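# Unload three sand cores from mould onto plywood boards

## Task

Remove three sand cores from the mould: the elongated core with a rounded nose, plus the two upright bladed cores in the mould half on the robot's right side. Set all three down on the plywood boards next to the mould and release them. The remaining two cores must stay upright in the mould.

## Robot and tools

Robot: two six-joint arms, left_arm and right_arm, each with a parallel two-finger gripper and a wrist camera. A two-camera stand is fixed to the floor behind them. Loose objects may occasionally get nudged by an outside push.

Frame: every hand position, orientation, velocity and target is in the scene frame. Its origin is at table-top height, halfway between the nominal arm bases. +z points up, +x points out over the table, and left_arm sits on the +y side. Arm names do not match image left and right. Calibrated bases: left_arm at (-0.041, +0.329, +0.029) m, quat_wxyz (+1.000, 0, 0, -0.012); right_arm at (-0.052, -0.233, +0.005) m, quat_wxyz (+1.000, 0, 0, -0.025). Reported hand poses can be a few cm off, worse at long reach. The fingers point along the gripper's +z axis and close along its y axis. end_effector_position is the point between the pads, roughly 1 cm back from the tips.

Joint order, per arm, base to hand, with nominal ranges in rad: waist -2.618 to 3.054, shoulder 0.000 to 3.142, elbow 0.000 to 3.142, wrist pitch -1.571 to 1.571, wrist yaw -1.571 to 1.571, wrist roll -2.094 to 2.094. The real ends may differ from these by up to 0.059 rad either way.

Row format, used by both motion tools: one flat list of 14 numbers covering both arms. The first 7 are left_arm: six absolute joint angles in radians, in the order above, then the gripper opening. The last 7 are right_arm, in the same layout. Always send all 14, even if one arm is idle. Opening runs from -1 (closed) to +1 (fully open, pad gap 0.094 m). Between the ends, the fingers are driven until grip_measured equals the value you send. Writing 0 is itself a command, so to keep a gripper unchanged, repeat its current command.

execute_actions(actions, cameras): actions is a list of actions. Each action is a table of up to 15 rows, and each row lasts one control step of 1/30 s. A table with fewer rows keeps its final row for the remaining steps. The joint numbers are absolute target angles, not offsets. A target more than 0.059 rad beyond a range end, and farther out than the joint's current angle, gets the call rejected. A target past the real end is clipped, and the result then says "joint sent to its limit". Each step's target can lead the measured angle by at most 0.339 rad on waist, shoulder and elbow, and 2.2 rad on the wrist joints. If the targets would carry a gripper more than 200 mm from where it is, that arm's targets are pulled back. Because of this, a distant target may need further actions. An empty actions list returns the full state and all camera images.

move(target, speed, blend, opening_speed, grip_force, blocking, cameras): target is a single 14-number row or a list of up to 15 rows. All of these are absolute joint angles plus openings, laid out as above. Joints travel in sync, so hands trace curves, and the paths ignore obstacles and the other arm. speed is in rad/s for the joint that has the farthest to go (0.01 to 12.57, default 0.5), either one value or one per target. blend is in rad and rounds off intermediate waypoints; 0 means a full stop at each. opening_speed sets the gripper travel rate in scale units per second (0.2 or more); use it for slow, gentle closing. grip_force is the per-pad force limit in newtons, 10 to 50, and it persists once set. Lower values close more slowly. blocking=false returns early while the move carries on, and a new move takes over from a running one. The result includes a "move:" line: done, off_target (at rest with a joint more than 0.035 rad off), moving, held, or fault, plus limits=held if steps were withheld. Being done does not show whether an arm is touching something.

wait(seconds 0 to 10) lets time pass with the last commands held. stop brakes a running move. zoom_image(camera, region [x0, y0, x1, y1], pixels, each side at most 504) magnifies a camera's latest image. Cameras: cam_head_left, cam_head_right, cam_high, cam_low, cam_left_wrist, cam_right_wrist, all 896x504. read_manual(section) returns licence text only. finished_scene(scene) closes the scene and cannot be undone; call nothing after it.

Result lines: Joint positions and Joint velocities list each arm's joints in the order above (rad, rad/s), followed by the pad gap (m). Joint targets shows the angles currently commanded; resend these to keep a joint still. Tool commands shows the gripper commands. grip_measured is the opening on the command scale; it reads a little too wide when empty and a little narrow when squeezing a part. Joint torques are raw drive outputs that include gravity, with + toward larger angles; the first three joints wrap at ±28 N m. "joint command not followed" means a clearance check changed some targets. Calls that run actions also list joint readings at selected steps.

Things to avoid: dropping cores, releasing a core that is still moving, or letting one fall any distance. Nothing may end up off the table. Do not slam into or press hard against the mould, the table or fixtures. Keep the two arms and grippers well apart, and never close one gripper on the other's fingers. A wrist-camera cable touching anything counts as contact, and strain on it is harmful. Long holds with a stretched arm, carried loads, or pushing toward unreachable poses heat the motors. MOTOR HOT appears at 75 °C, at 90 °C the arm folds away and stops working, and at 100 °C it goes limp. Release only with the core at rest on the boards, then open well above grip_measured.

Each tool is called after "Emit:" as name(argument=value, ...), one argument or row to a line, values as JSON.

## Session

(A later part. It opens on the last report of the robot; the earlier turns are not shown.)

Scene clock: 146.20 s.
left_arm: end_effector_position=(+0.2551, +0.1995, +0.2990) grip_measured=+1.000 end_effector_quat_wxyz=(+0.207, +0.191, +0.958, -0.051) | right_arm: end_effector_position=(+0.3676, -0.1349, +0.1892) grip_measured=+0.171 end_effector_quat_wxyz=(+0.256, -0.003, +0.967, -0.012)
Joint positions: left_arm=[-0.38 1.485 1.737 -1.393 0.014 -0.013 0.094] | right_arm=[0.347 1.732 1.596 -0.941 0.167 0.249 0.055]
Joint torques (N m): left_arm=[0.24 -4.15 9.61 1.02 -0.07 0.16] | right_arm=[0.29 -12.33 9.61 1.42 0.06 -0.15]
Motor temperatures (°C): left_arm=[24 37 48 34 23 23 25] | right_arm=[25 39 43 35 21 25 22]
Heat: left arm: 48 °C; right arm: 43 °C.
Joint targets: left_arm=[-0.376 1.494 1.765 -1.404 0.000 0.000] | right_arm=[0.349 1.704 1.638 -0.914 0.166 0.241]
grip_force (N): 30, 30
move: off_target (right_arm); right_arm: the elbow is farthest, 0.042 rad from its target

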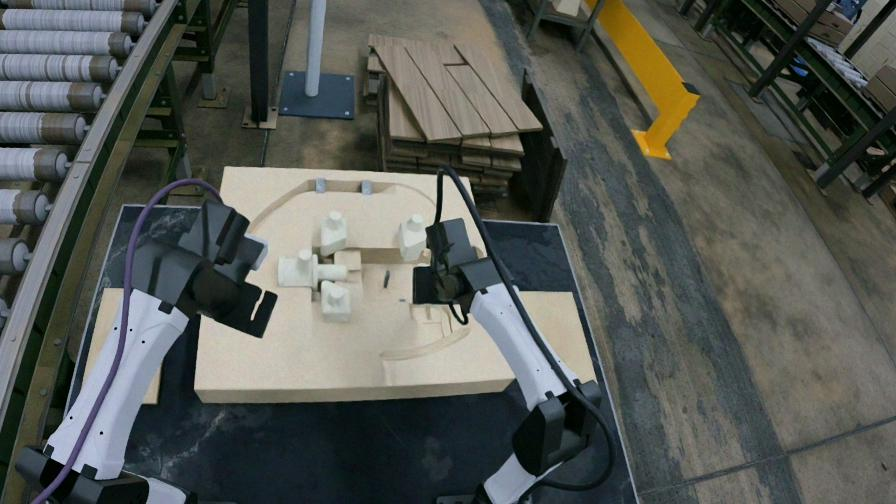

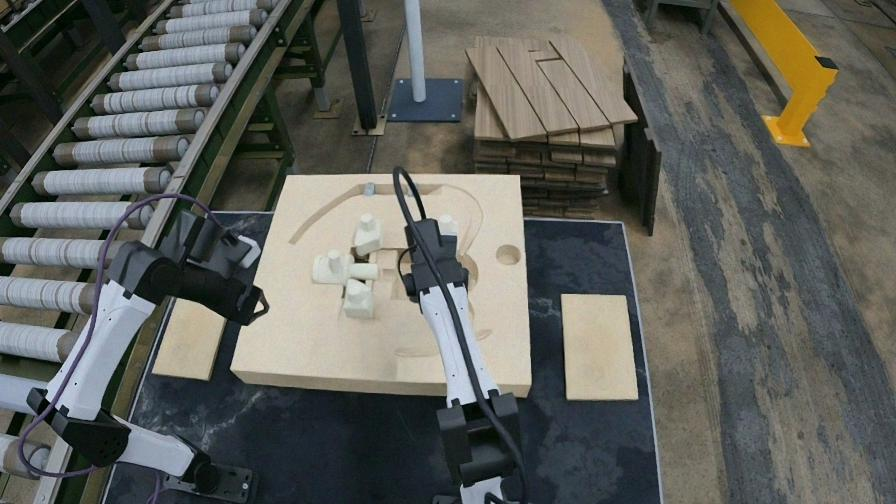

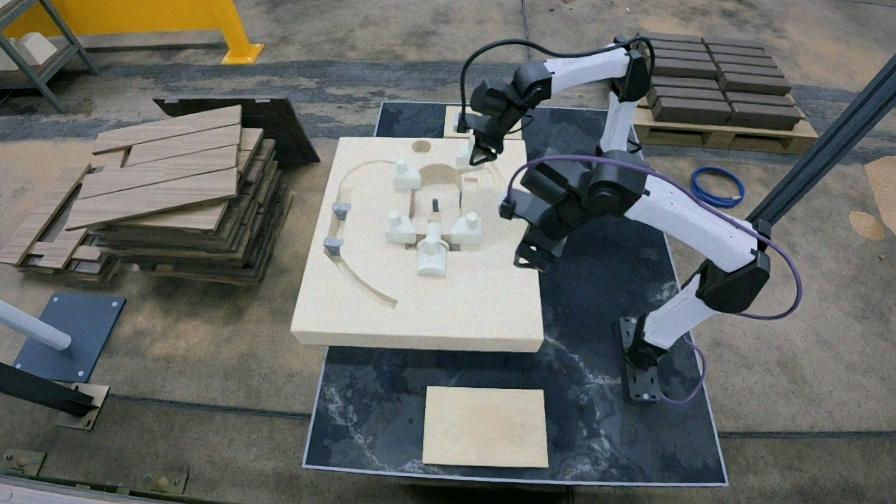

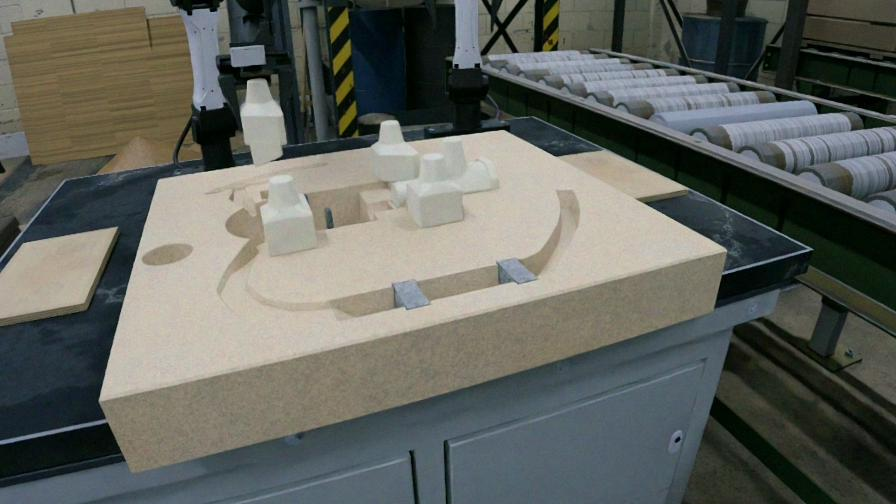

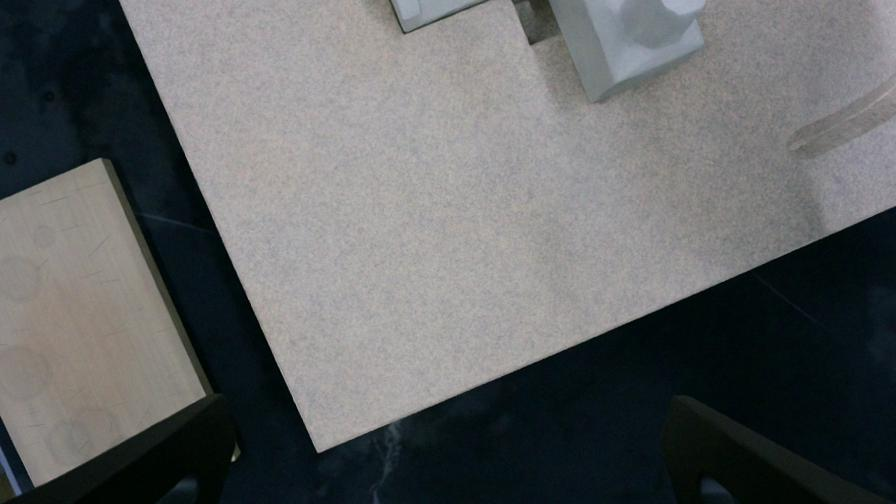

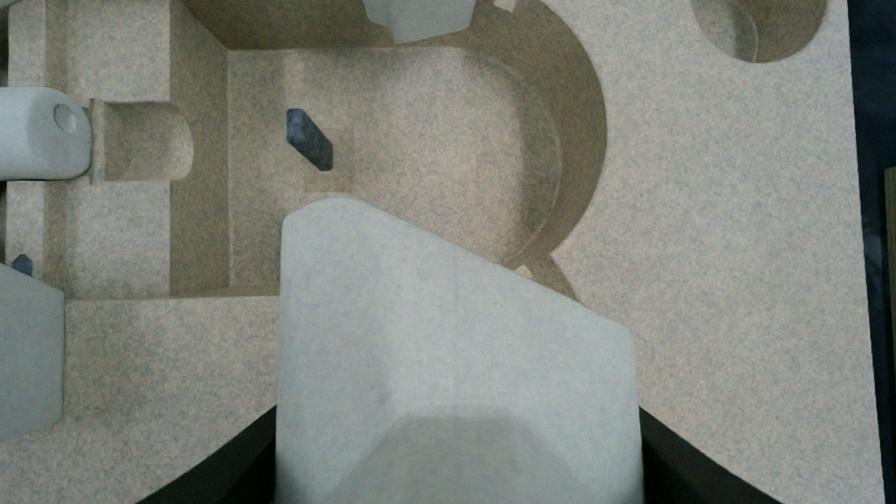

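Emit:
move(
  target=[-0.376,1.4946,1.765,-1.4045,0,0,1, -0.820,1.864,1.150,0.490,-0.852,-0.203,-0.1],
  speed=0.5,
  cameras=["all"],
)

Emit:
zoom_image(
  camera="cam_head_right",
  region=[450, 200, 700, 400],
)

Emit:
zoom_image(
  camera="cam_low",
  region=[0, 50, 250, 300],
)

Scene clock: 194.90 s.
left_arm: end_effector_position=(+0.2551, +0.1995, +0.2990) grip_measured=+1.000 end_effector_quat_wxyz=(+0.207, +0.191, +0.958, -0.051) | right_arm: end_effector_position=(+0.3696, -0.5365, +0.1972) grip_measured=+0.171 end_effector_quat_wxyz=(+0.631, +0.024, +0.775, +0.007)
Joint positions: left_arm=[-0.38 1.485 1.737 -1.393 0.014 -0.013 0.094] | right_arm=[-0.824 1.864 1.145 0.414 -0.829 -0.188 0.055]
Joint torques (N m): left_arm=[0.25 -4.16 9.58 1.02 -0.04 0.14] | right_arm=[0.83 -10.73 6.93 2.37 -0.37 -0.23]
Motor temperatures (°C): left_arm=[24 37 48 34 23 23 25] | right_arm=[25 45 48 38 21 25 23]
Heat: left arm: 48 °C; right arm: 48 °C.
Joint targets: left_arm=[-0.376 1.494 1.765 -1.404 0.000 0.000] | right_arm=[-0.820 1.864 1.150 0.490 -0.852 -0.203]
grip_force (N): 30, 30
move: off_target (right_arm); right_arm: the wrist pitch is farthest, 0.076 rad from its target

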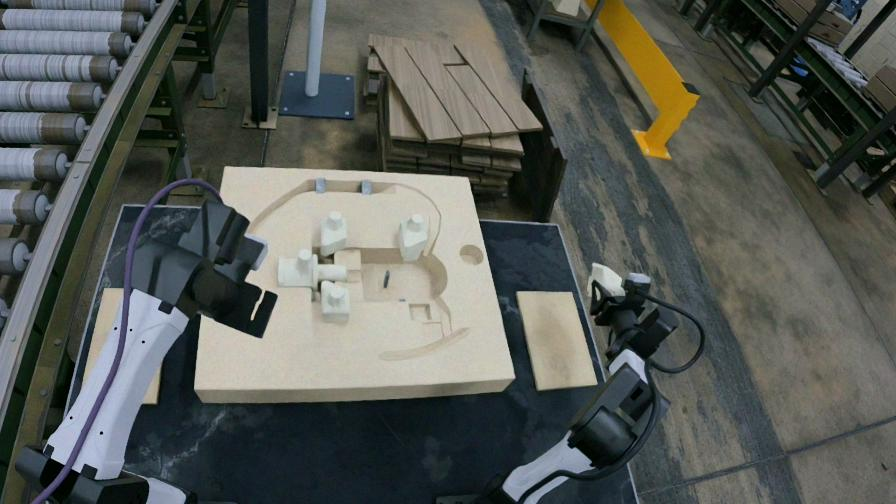

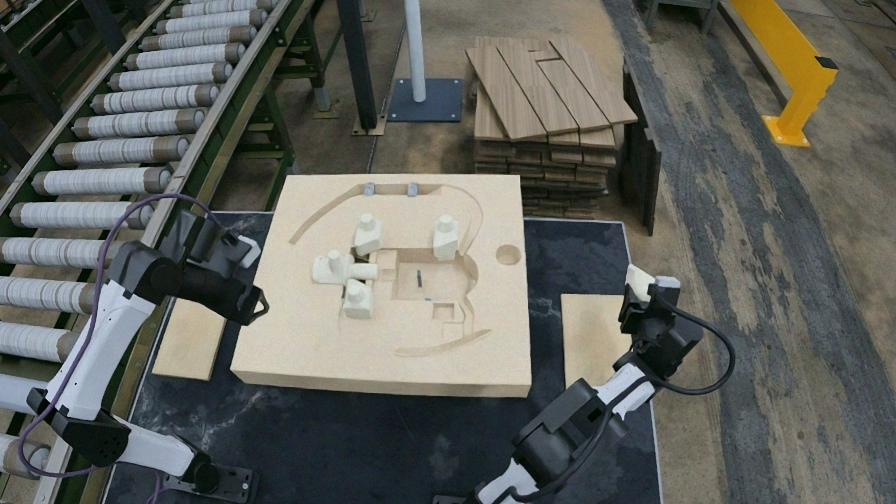

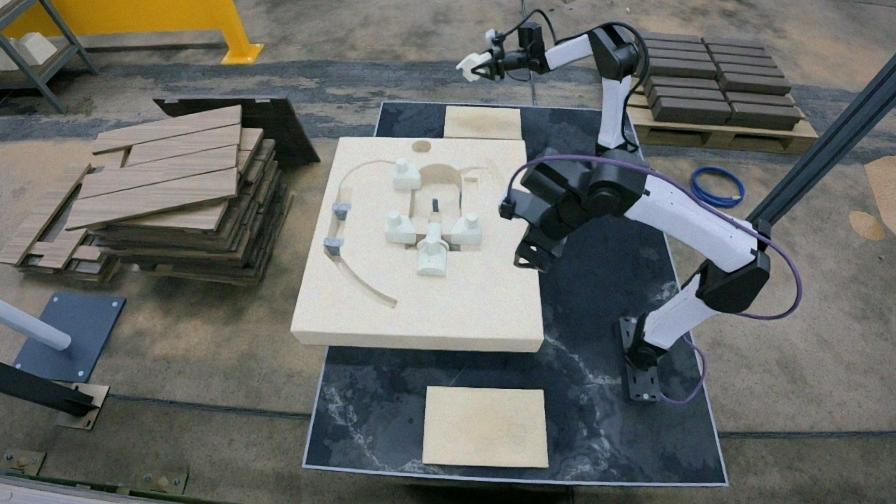

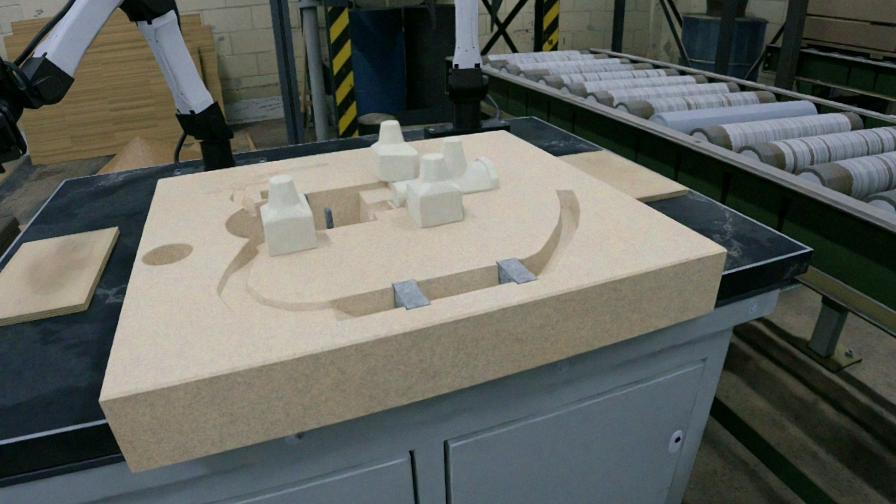

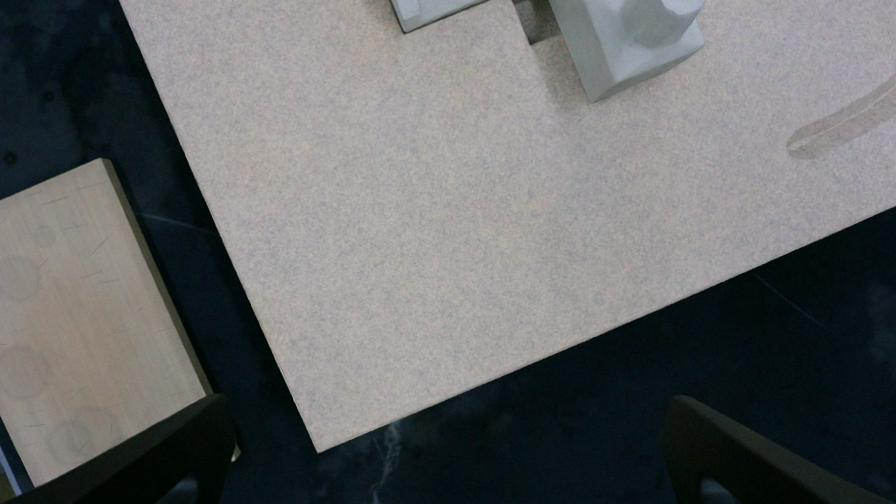

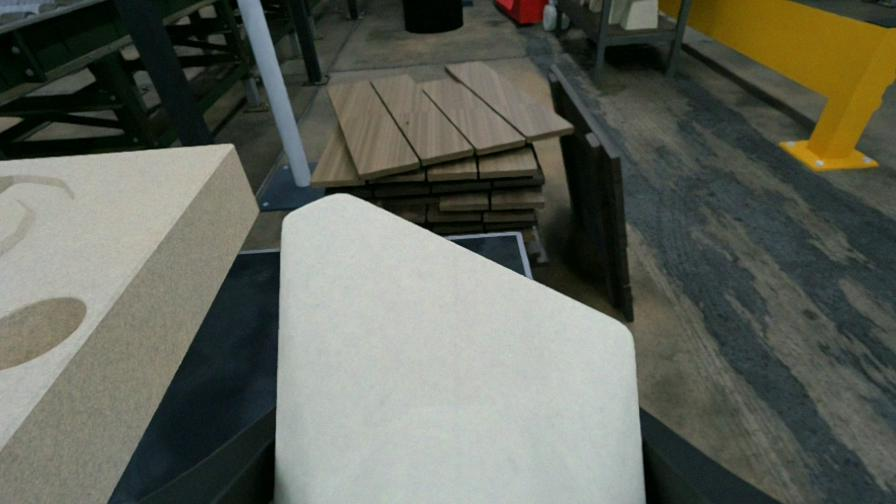

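Scaled by 2.016 from the camera's 896x504 image, which has a finer 1280x720 frame.

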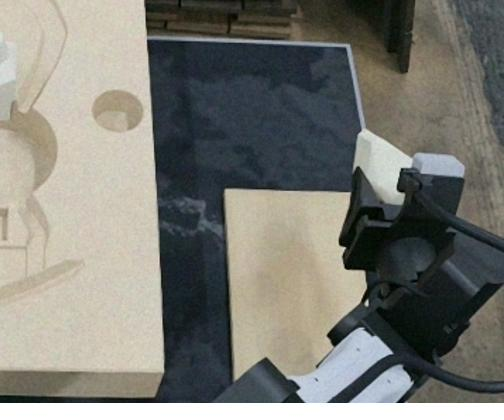

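Scaled by 2.016 from the camera's 896x504 image, which has a finer 1280x720 frame.

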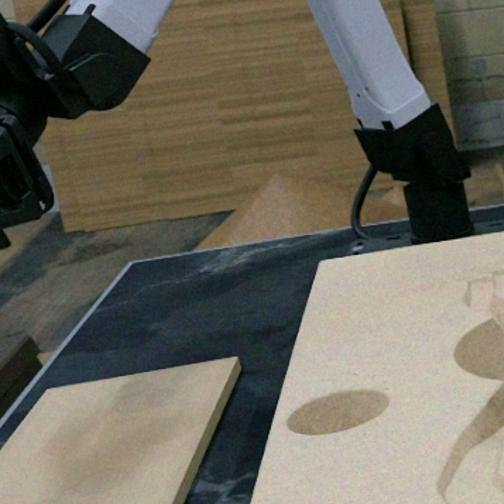

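Emit:
move(
  target=[-0.376,1.4946,1.765,-1.4045,0,0,1, -0.815,2.179,0.987,0.99,-0.865,-0.215,-0.1],
  speed=0.3,
  cameras=["cam_head_left","cam_head_right","cam_high","cam_low","cam_right_wrist"],
)

Emit:
zoom_image(
  camera="cam_high",
  region=[400, 30, 560, 150],
)

Emit:
zoom_image(
  camera="cam_low",
  region=[0, 100, 250, 350],
)

Scene clock: 205.77 s.
left_arm: end_effector_position=(+0.2551, +0.1995, +0.2990) grip_measured=+1.000 end_effector_quat_wxyz=(+0.207, +0.191, +0.958, -0.051) | right_arm: end_effector_position=(+0.3688, -0.5300, +0.0751) grip_measured=+0.171 end_effector_quat_wxyz=(+0.637, +0.009, +0.770, +0.003)
Joint positions: left_arm=[-0.38 1.485 1.737 -1.393 0.014 -0.013 0.094] | right_arm=[-0.82 2.18 0.981 0.914 -0.844 -0.199 0.055]
Joint torques (N m): left_arm=[0.31 -4.07 9.65 1.04 -0.05 0.15] | right_arm=[0.81 -11.77 5.38 2.38 -0.38 -0.22]
Heat: left arm: 48 °C; right arm: 45 °C.
Joint targets: left_arm=[-0.376 1.494 1.765 -1.404 0.000 0.000] | right_arm=[-0.815 2.179 0.987 0.990 -0.865 -0.215]
grip_force (N): 30, 30
move: off_target (right_arm); right_arm: the wrist pitch is farthest, 0.076 rad from its target
Images, in order (width x height): cam_head_left 896x504, cam_head_right 896x504, cam_high 896x504, cam_low 896x504, cam_right_wrist 896x504.

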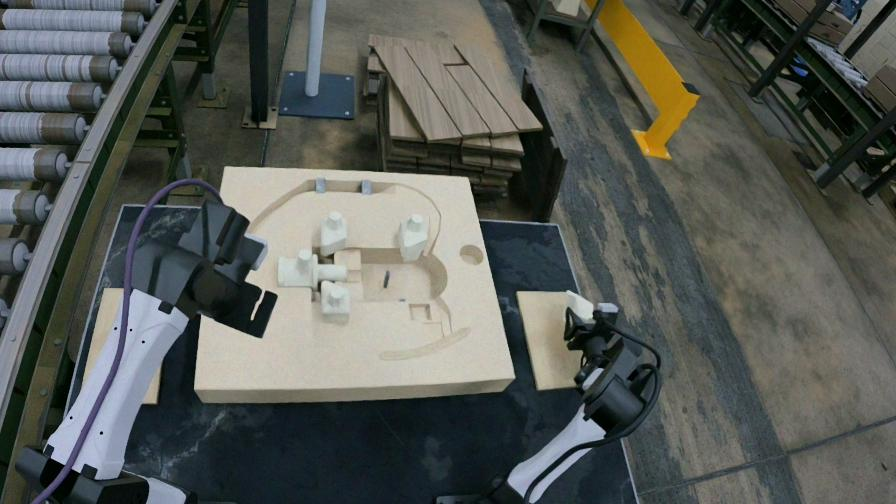

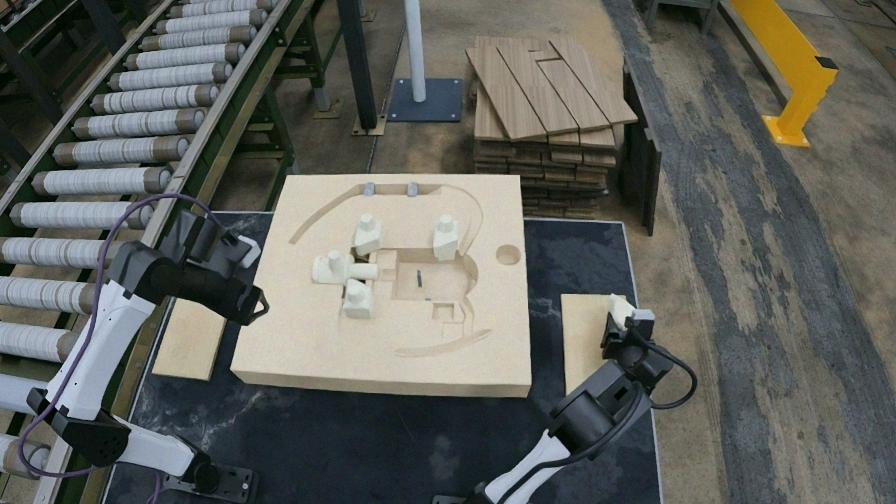

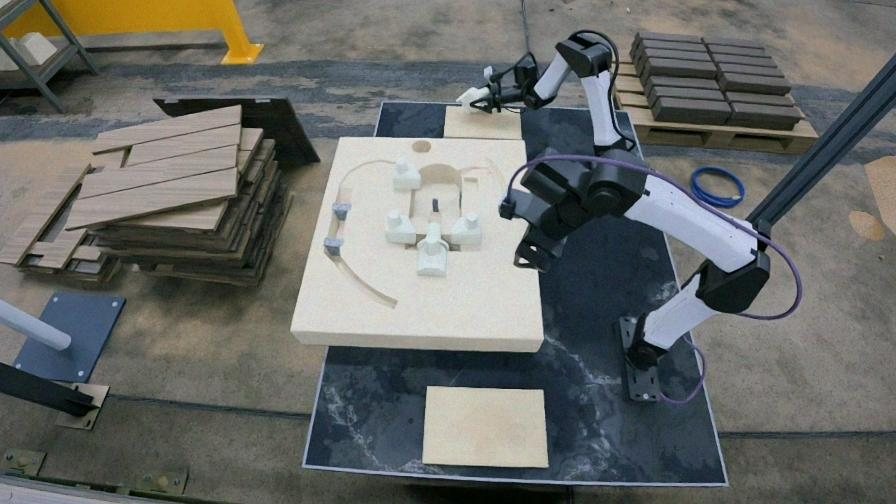

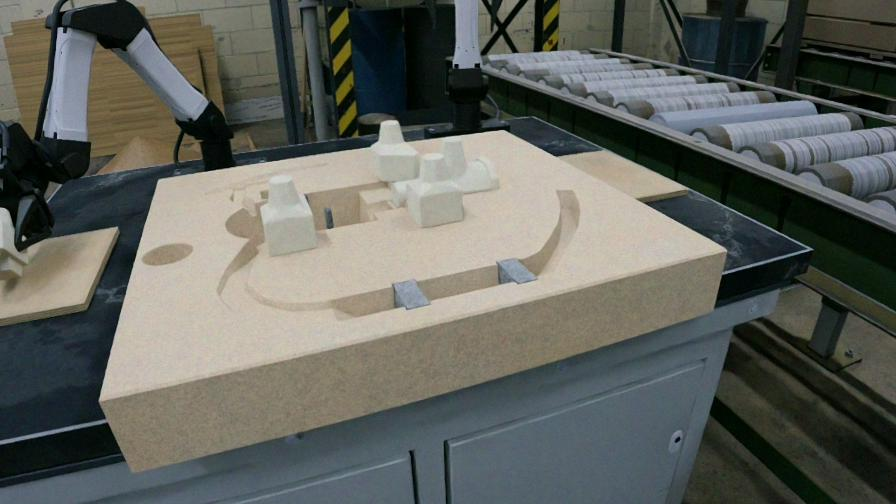

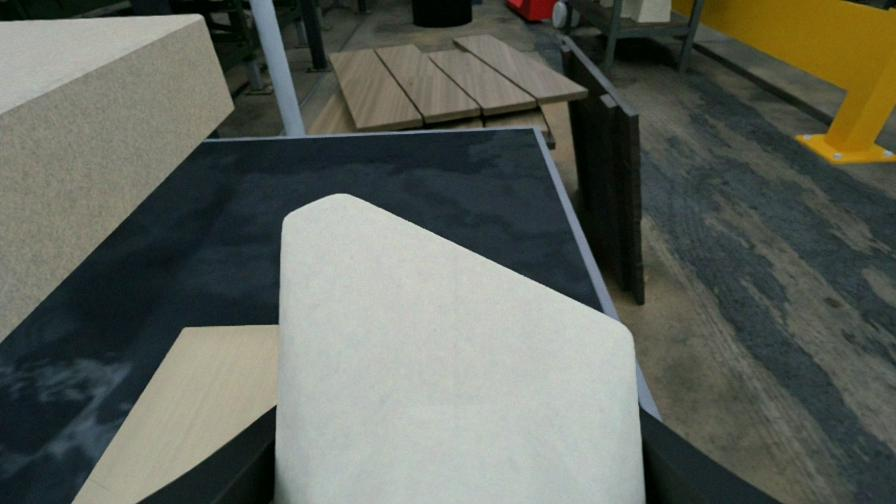

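Scaled by 3.150 from the camera's 896x504 image, which has a finer 1280x720 frame.

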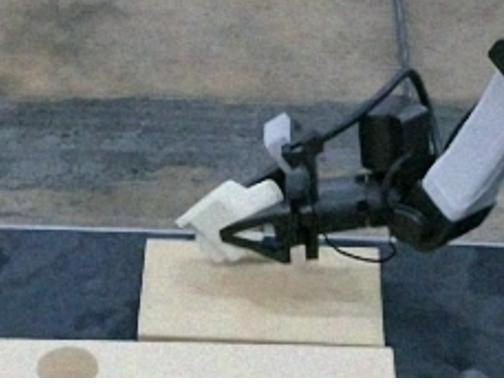

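Scaled by 2.016 from the camera's 896x504 image, which has a finer 1280x720 frame.

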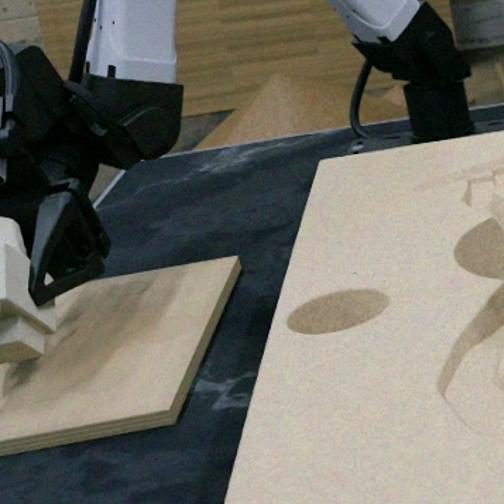

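Emit:
move(
  target=[-0.376,1.4946,1.765,-1.4045,0,0,1, -0.815,2.238,0.988,1.05,-0.865,-0.215,-0.1],
  speed=0.1,
  grip_force=[30,15],
  cameras=["cam_high","cam_low","cam_right_wrist"],
)

Emit:
zoom_image(
  camera="cam_high",
  region=[400, 30, 560, 150],
)

Emit:
zoom_image(
  camera="cam_low",
  region=[0, 100, 250, 350],
)

Scene clock: 211.73 s.
left_arm: end_effector_position=(+0.2551, +0.1995, +0.2990) grip_measured=+1.000 end_effector_quat_wxyz=(+0.207, +0.191, +0.958, -0.051) | right_arm: end_effector_position=(+0.3691, -0.5301, +0.0600) grip_measured=+0.174 end_effector_quat_wxyz=(+0.639, +0.007, +0.769, +0.002)
Joint positions: left_arm=[-0.38 1.485 1.737 -1.393 0.014 -0.013 0.094] | right_arm=[-0.82 2.235 0.981 0.974 -0.845 -0.2 0.055]
Joint torques (N m): left_arm=[0.32 -4.14 9.68 1.03 -0.05 0.13] | right_arm=[0.87 -11.55 5.09 2.37 -0.38 -0.25]
Heat: left arm: 48 °C; right arm: 45 °C.
Joint targets: left_arm=[-0.376 1.494 1.765 -1.404 0.000 0.000] | right_arm=[-0.815 2.238 0.988 1.050 -0.865 -0.215]
grip_force (N): 30, 15
move: off_target (right_arm); right_arm: the wrist pitch is farthest, 0.076 rad from its target
Images, in order (width x height): cam_high 896x504, cam_low 896x504, cam_right_wrist 896x504.

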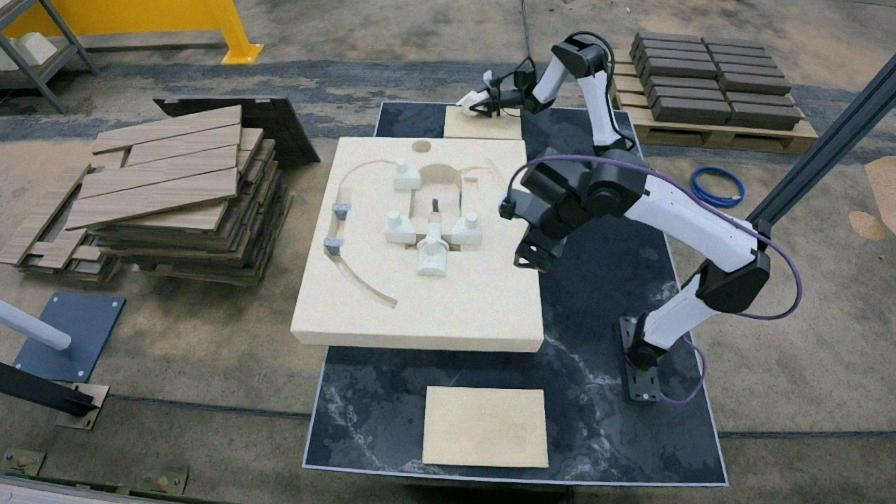

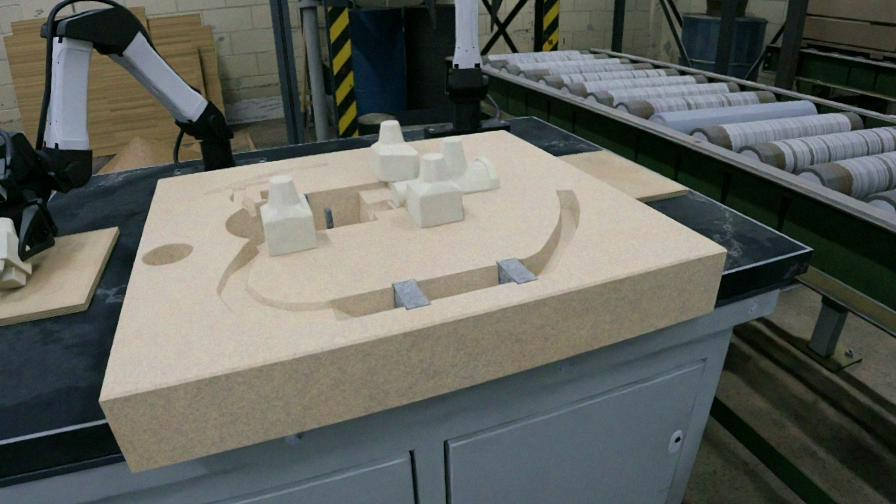

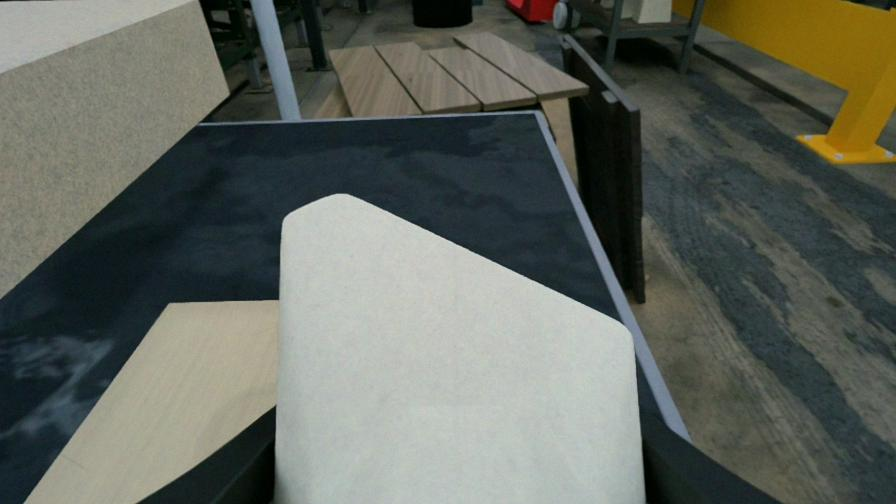

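Scaled by 3.150 from the camera's 896x504 image, which has a finer 1280x720 frame.

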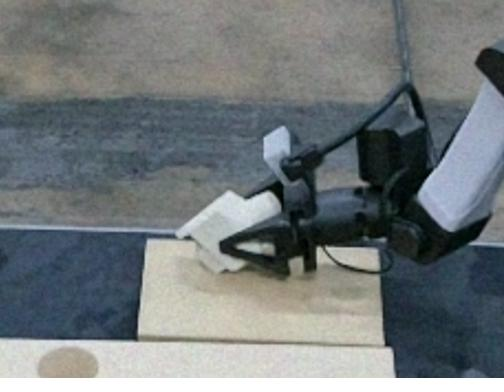

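Scaled by 2.016 from the camera's 896x504 image, which has a finer 1280x720 frame.

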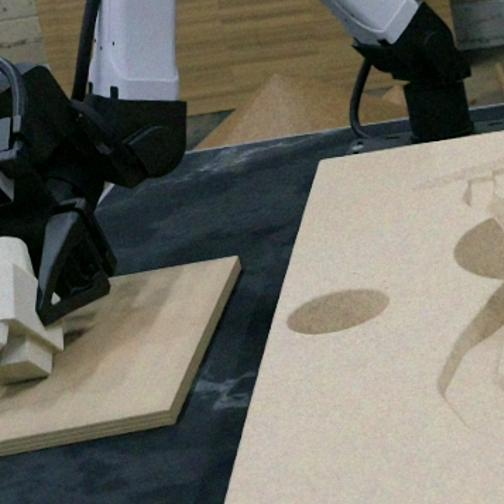

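Emit:
move(
  target=[-0.376,1.4946,1.765,-1.4045,0,0,1, -0.815,2.298,0.990,1.12,-0.865,-0.215,-0.1],
  speed=0.1,
  cameras=["cam_high","cam_low","cam_right_wrist"],
)

Emit:
zoom_image(
  camera="cam_high",
  region=[400, 30, 560, 150],
)

Emit:
zoom_image(
  camera="cam_low",
  region=[0, 100, 250, 350],
)

Scene clock: 218.80 s.
left_arm: end_effector_position=(+0.2551, +0.1995, +0.2990) grip_measured=+1.000 end_effector_quat_wxyz=(+0.207, +0.191, +0.958, -0.051) | right_arm: end_effector_position=(+0.3706, -0.5286, +0.0574) grip_measured=+0.174 end_effector_quat_wxyz=(+0.655, -0.014, +0.755, -0.009)
Joint positions: left_arm=[-0.38 1.485 1.737 -1.393 0.014 -0.013 0.094] | right_arm=[-0.82 2.283 0.981 1.083 -0.864 -0.2 0.055]
Joint torques (N m): left_arm=[0.29 -4.15 9.68 1.03 -0.05 0.16] | right_arm=[0.69 -10.44 5.12 2.03 -0.13 -0.2]
Motor temperatures (°C): left_arm=[24 37 48 33 23 23 25] | right_arm=[25 44 43 42 21 25 23]
Heat: left arm: 48 °C; right arm: 44 °C.
Joint targets: left_arm=[-0.376 1.494 1.765 -1.404 0.000 0.000] | right_arm=[-0.815 2.298 0.990 1.120 -0.865 -0.215]
grip_force (N): 30, 15
move: off_target (right_arm); right_arm: the wrist pitch is farthest, 0.037 rad from its target
Images, in order (width x height): cam_high 896x504, cam_low 896x504, cam_right_wrist 896x504.

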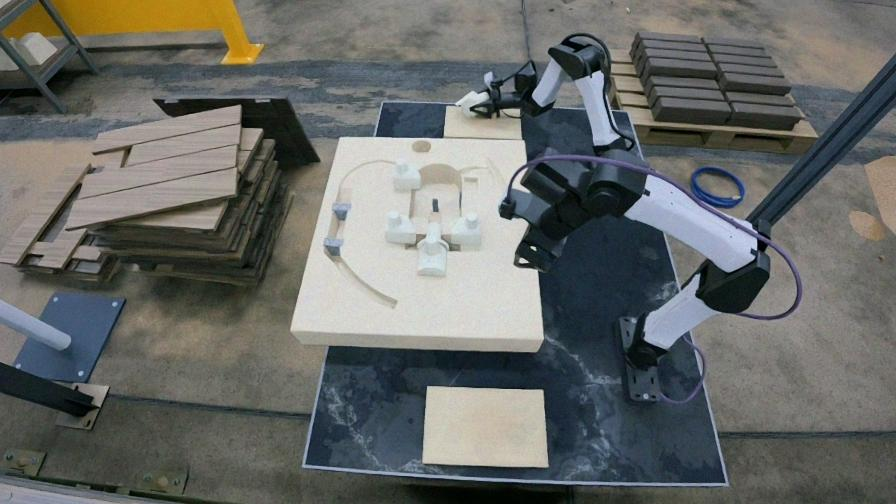

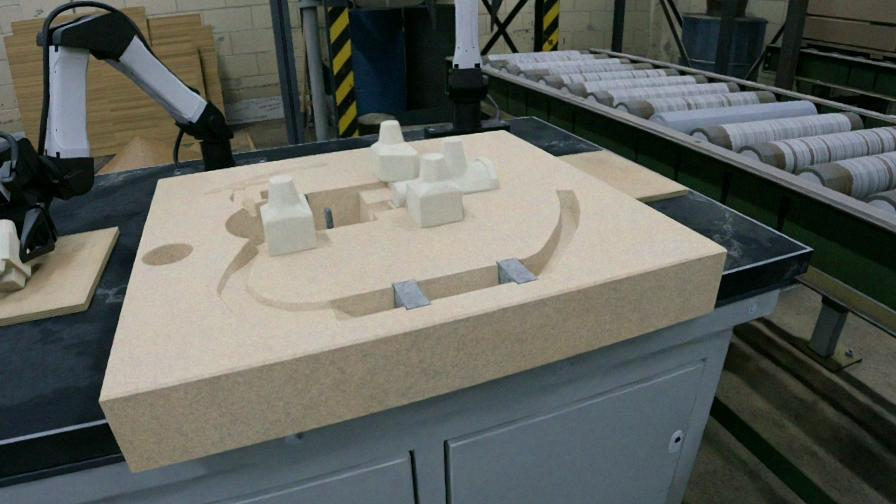

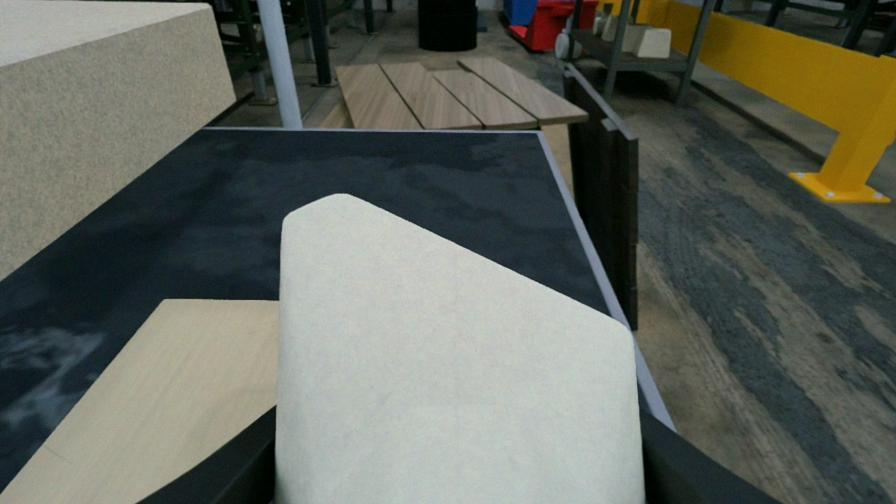

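Scaled by 3.150 from the camera's 896x504 image, which has a finer 1280x720 frame.

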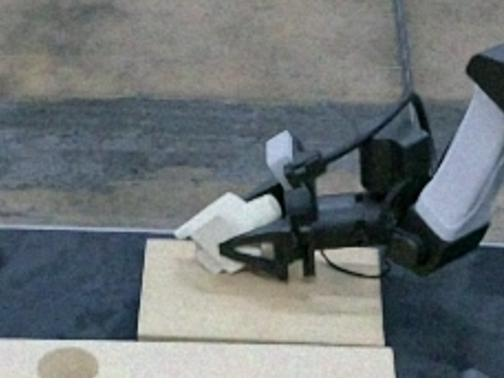

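Scaled by 2.016 from the camera's 896x504 image, which has a finer 1280x720 frame.

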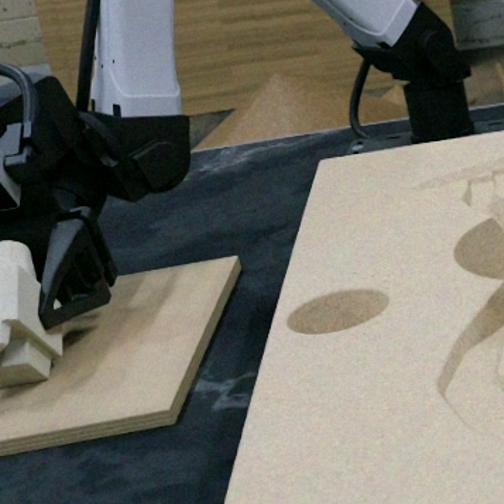

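Emit:
move(
  target=[-0.376,1.4946,1.765,-1.4045,0,0,1, -0.815,2.31,0.990,1.14,-0.865,-0.215,0.168],
  speed=0.05,
  opening_speed=0.2,
  grip_force=[30,10],
  cameras=["cam_high","cam_low","cam_right_wrist"],
)

Emit:
zoom_image(
  camera="cam_high",
  region=[400, 30, 560, 150],
)

Emit:
zoom_image(
  camera="cam_low",
  region=[0, 100, 250, 350],
)

Scene clock: 232.73 s.
left_arm: end_effector_position=(+0.2551, +0.1995, +0.2990) grip_measured=+1.000 end_effector_quat_wxyz=(+0.207, +0.191, +0.958, -0.051) | right_arm: end_effector_position=(+0.3709, -0.5284, +0.0574) grip_measured=+0.178 end_effector_quat_wxyz=(+0.659, -0.019, +0.752, -0.012)
Joint positions: left_arm=[-0.38 1.485 1.737 -1.393 0.014 -0.013 0.094] | right_arm=[-0.82 2.293 0.981 1.109 -0.867 -0.2 0.055]
Joint torques (N m): left_arm=[0.31 -4.19 9.68 1.03 -0.04 0.14] | right_arm=[0.65 -10.19 5.18 1.98 -0.11 -0.25]
Heat: left arm: 49 °C; right arm: 44 °C.
Joint targets: left_arm=[-0.376 1.494 1.765 -1.404 0.000 0.000] | right_arm=[-0.815 2.310 0.990 1.140 -0.865 -0.215]
grip_force (N): 30, 10
move: done
Images, in order (width x height): cam_high 896x504, cam_low 896x504, cam_right_wrist 896x504.

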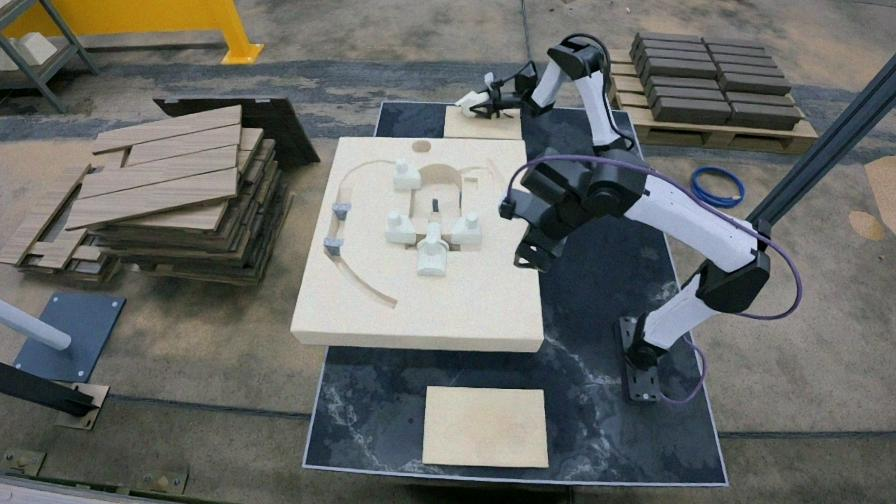

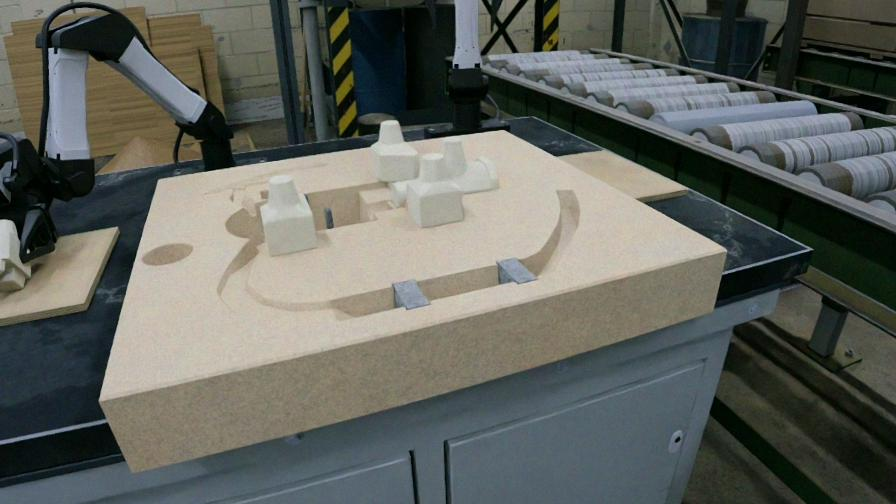

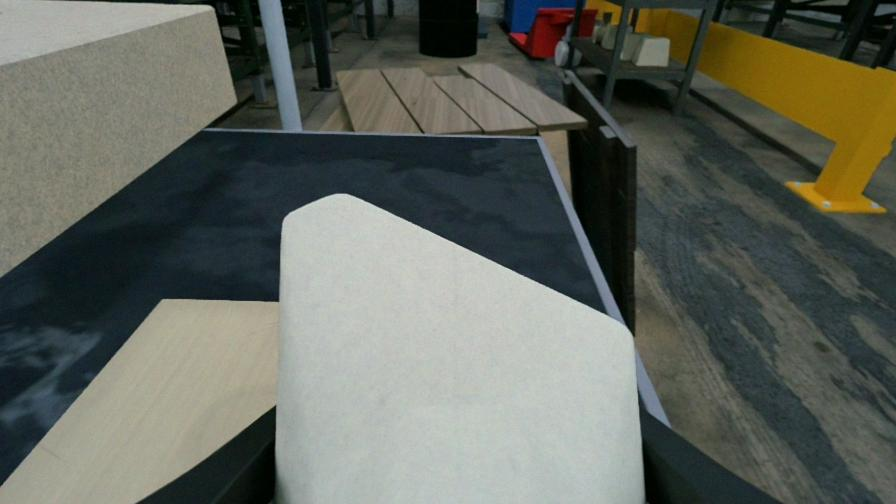

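Scaled by 3.150 from the camera's 896x504 image, which has a finer 1280x720 frame.

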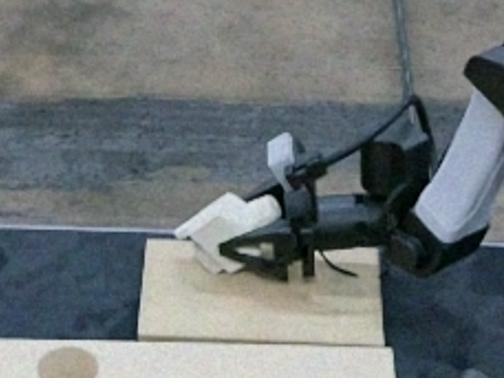

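Scaled by 2.016 from the camera's 896x504 image, which has a finer 1280x720 frame.

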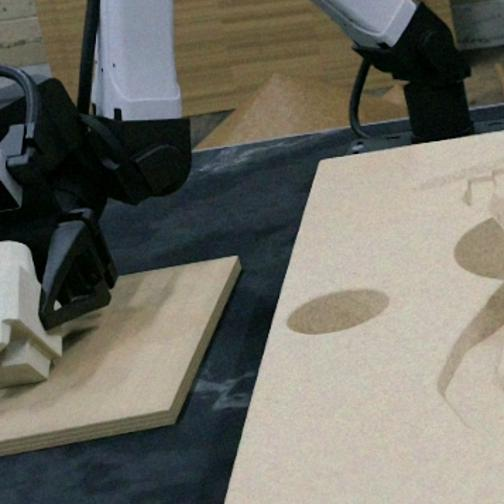

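Emit:
move(
  target=[-0.376,1.4946,1.765,-1.4045,0,0,1, -0.815,2.31,0.990,1.14,-0.865,-0.215,0.192],
  speed=0.05,
  opening_speed=0.2,
  cameras=["cam_high","cam_low"],
)

Emit:
zoom_image(
  camera="cam_high",
  region=[400, 30, 560, 150],
)

Emit:
zoom_image(
  camera="cam_low",
  region=[0, 100, 250, 350],
)

Scene clock: 242.07 s.
left_arm: end_effector_position=(+0.2551, +0.1995, +0.2990) grip_measured=+1.000 end_effector_quat_wxyz=(+0.207, +0.191, +0.958, -0.051) | right_arm: end_effector_position=(+0.3709, -0.5286, +0.0566) grip_measured=+0.191 end_effector_quat_wxyz=(+0.659, -0.019, +0.752, -0.013)
Joint positions: left_arm=[-0.38 1.485 1.737 -1.393 0.014 -0.013 0.094] | right_arm=[-0.82 2.296 0.981 1.113 -0.866 -0.2 0.056]
Joint torques (N m): left_arm=[0.28 -4.14 9.68 1.02 -0.06 0.12] | right_arm=[0.75 -10.76 5.19 1.91 -0.12 -0.2]
Heat: left arm: 49 °C; right arm: 44 °C.
Joint targets: left_arm=[-0.376 1.494 1.765 -1.404 0.000 0.000] | right_arm=[-0.815 2.310 0.990 1.140 -0.865 -0.215]
grip_force (N): 30, 10
move: done
Images, in order (width x height): cam_high 896x504, cam_low 896x504.

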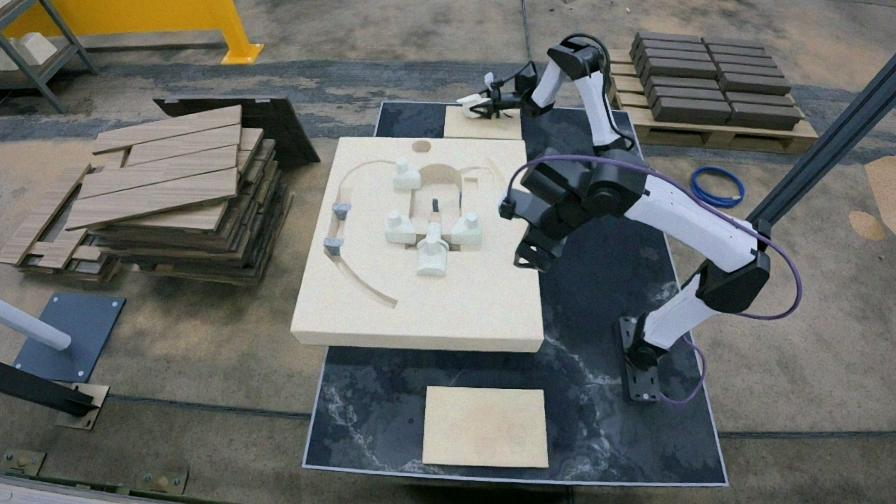

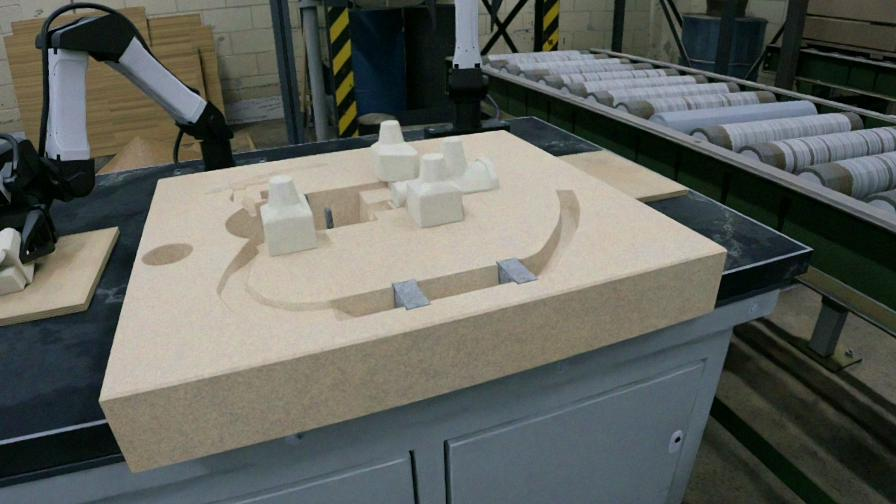

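Scaled by 3.150 from the camera's 896x504 image, which has a finer 1280x720 frame.

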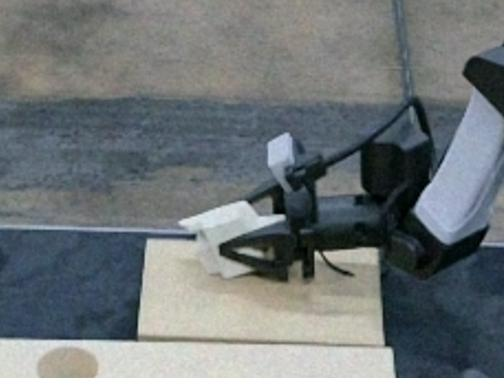

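Scaled by 2.016 from the camera's 896x504 image, which has a finer 1280x720 frame.

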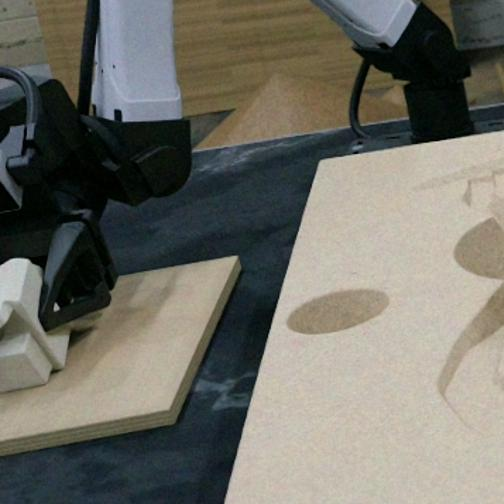

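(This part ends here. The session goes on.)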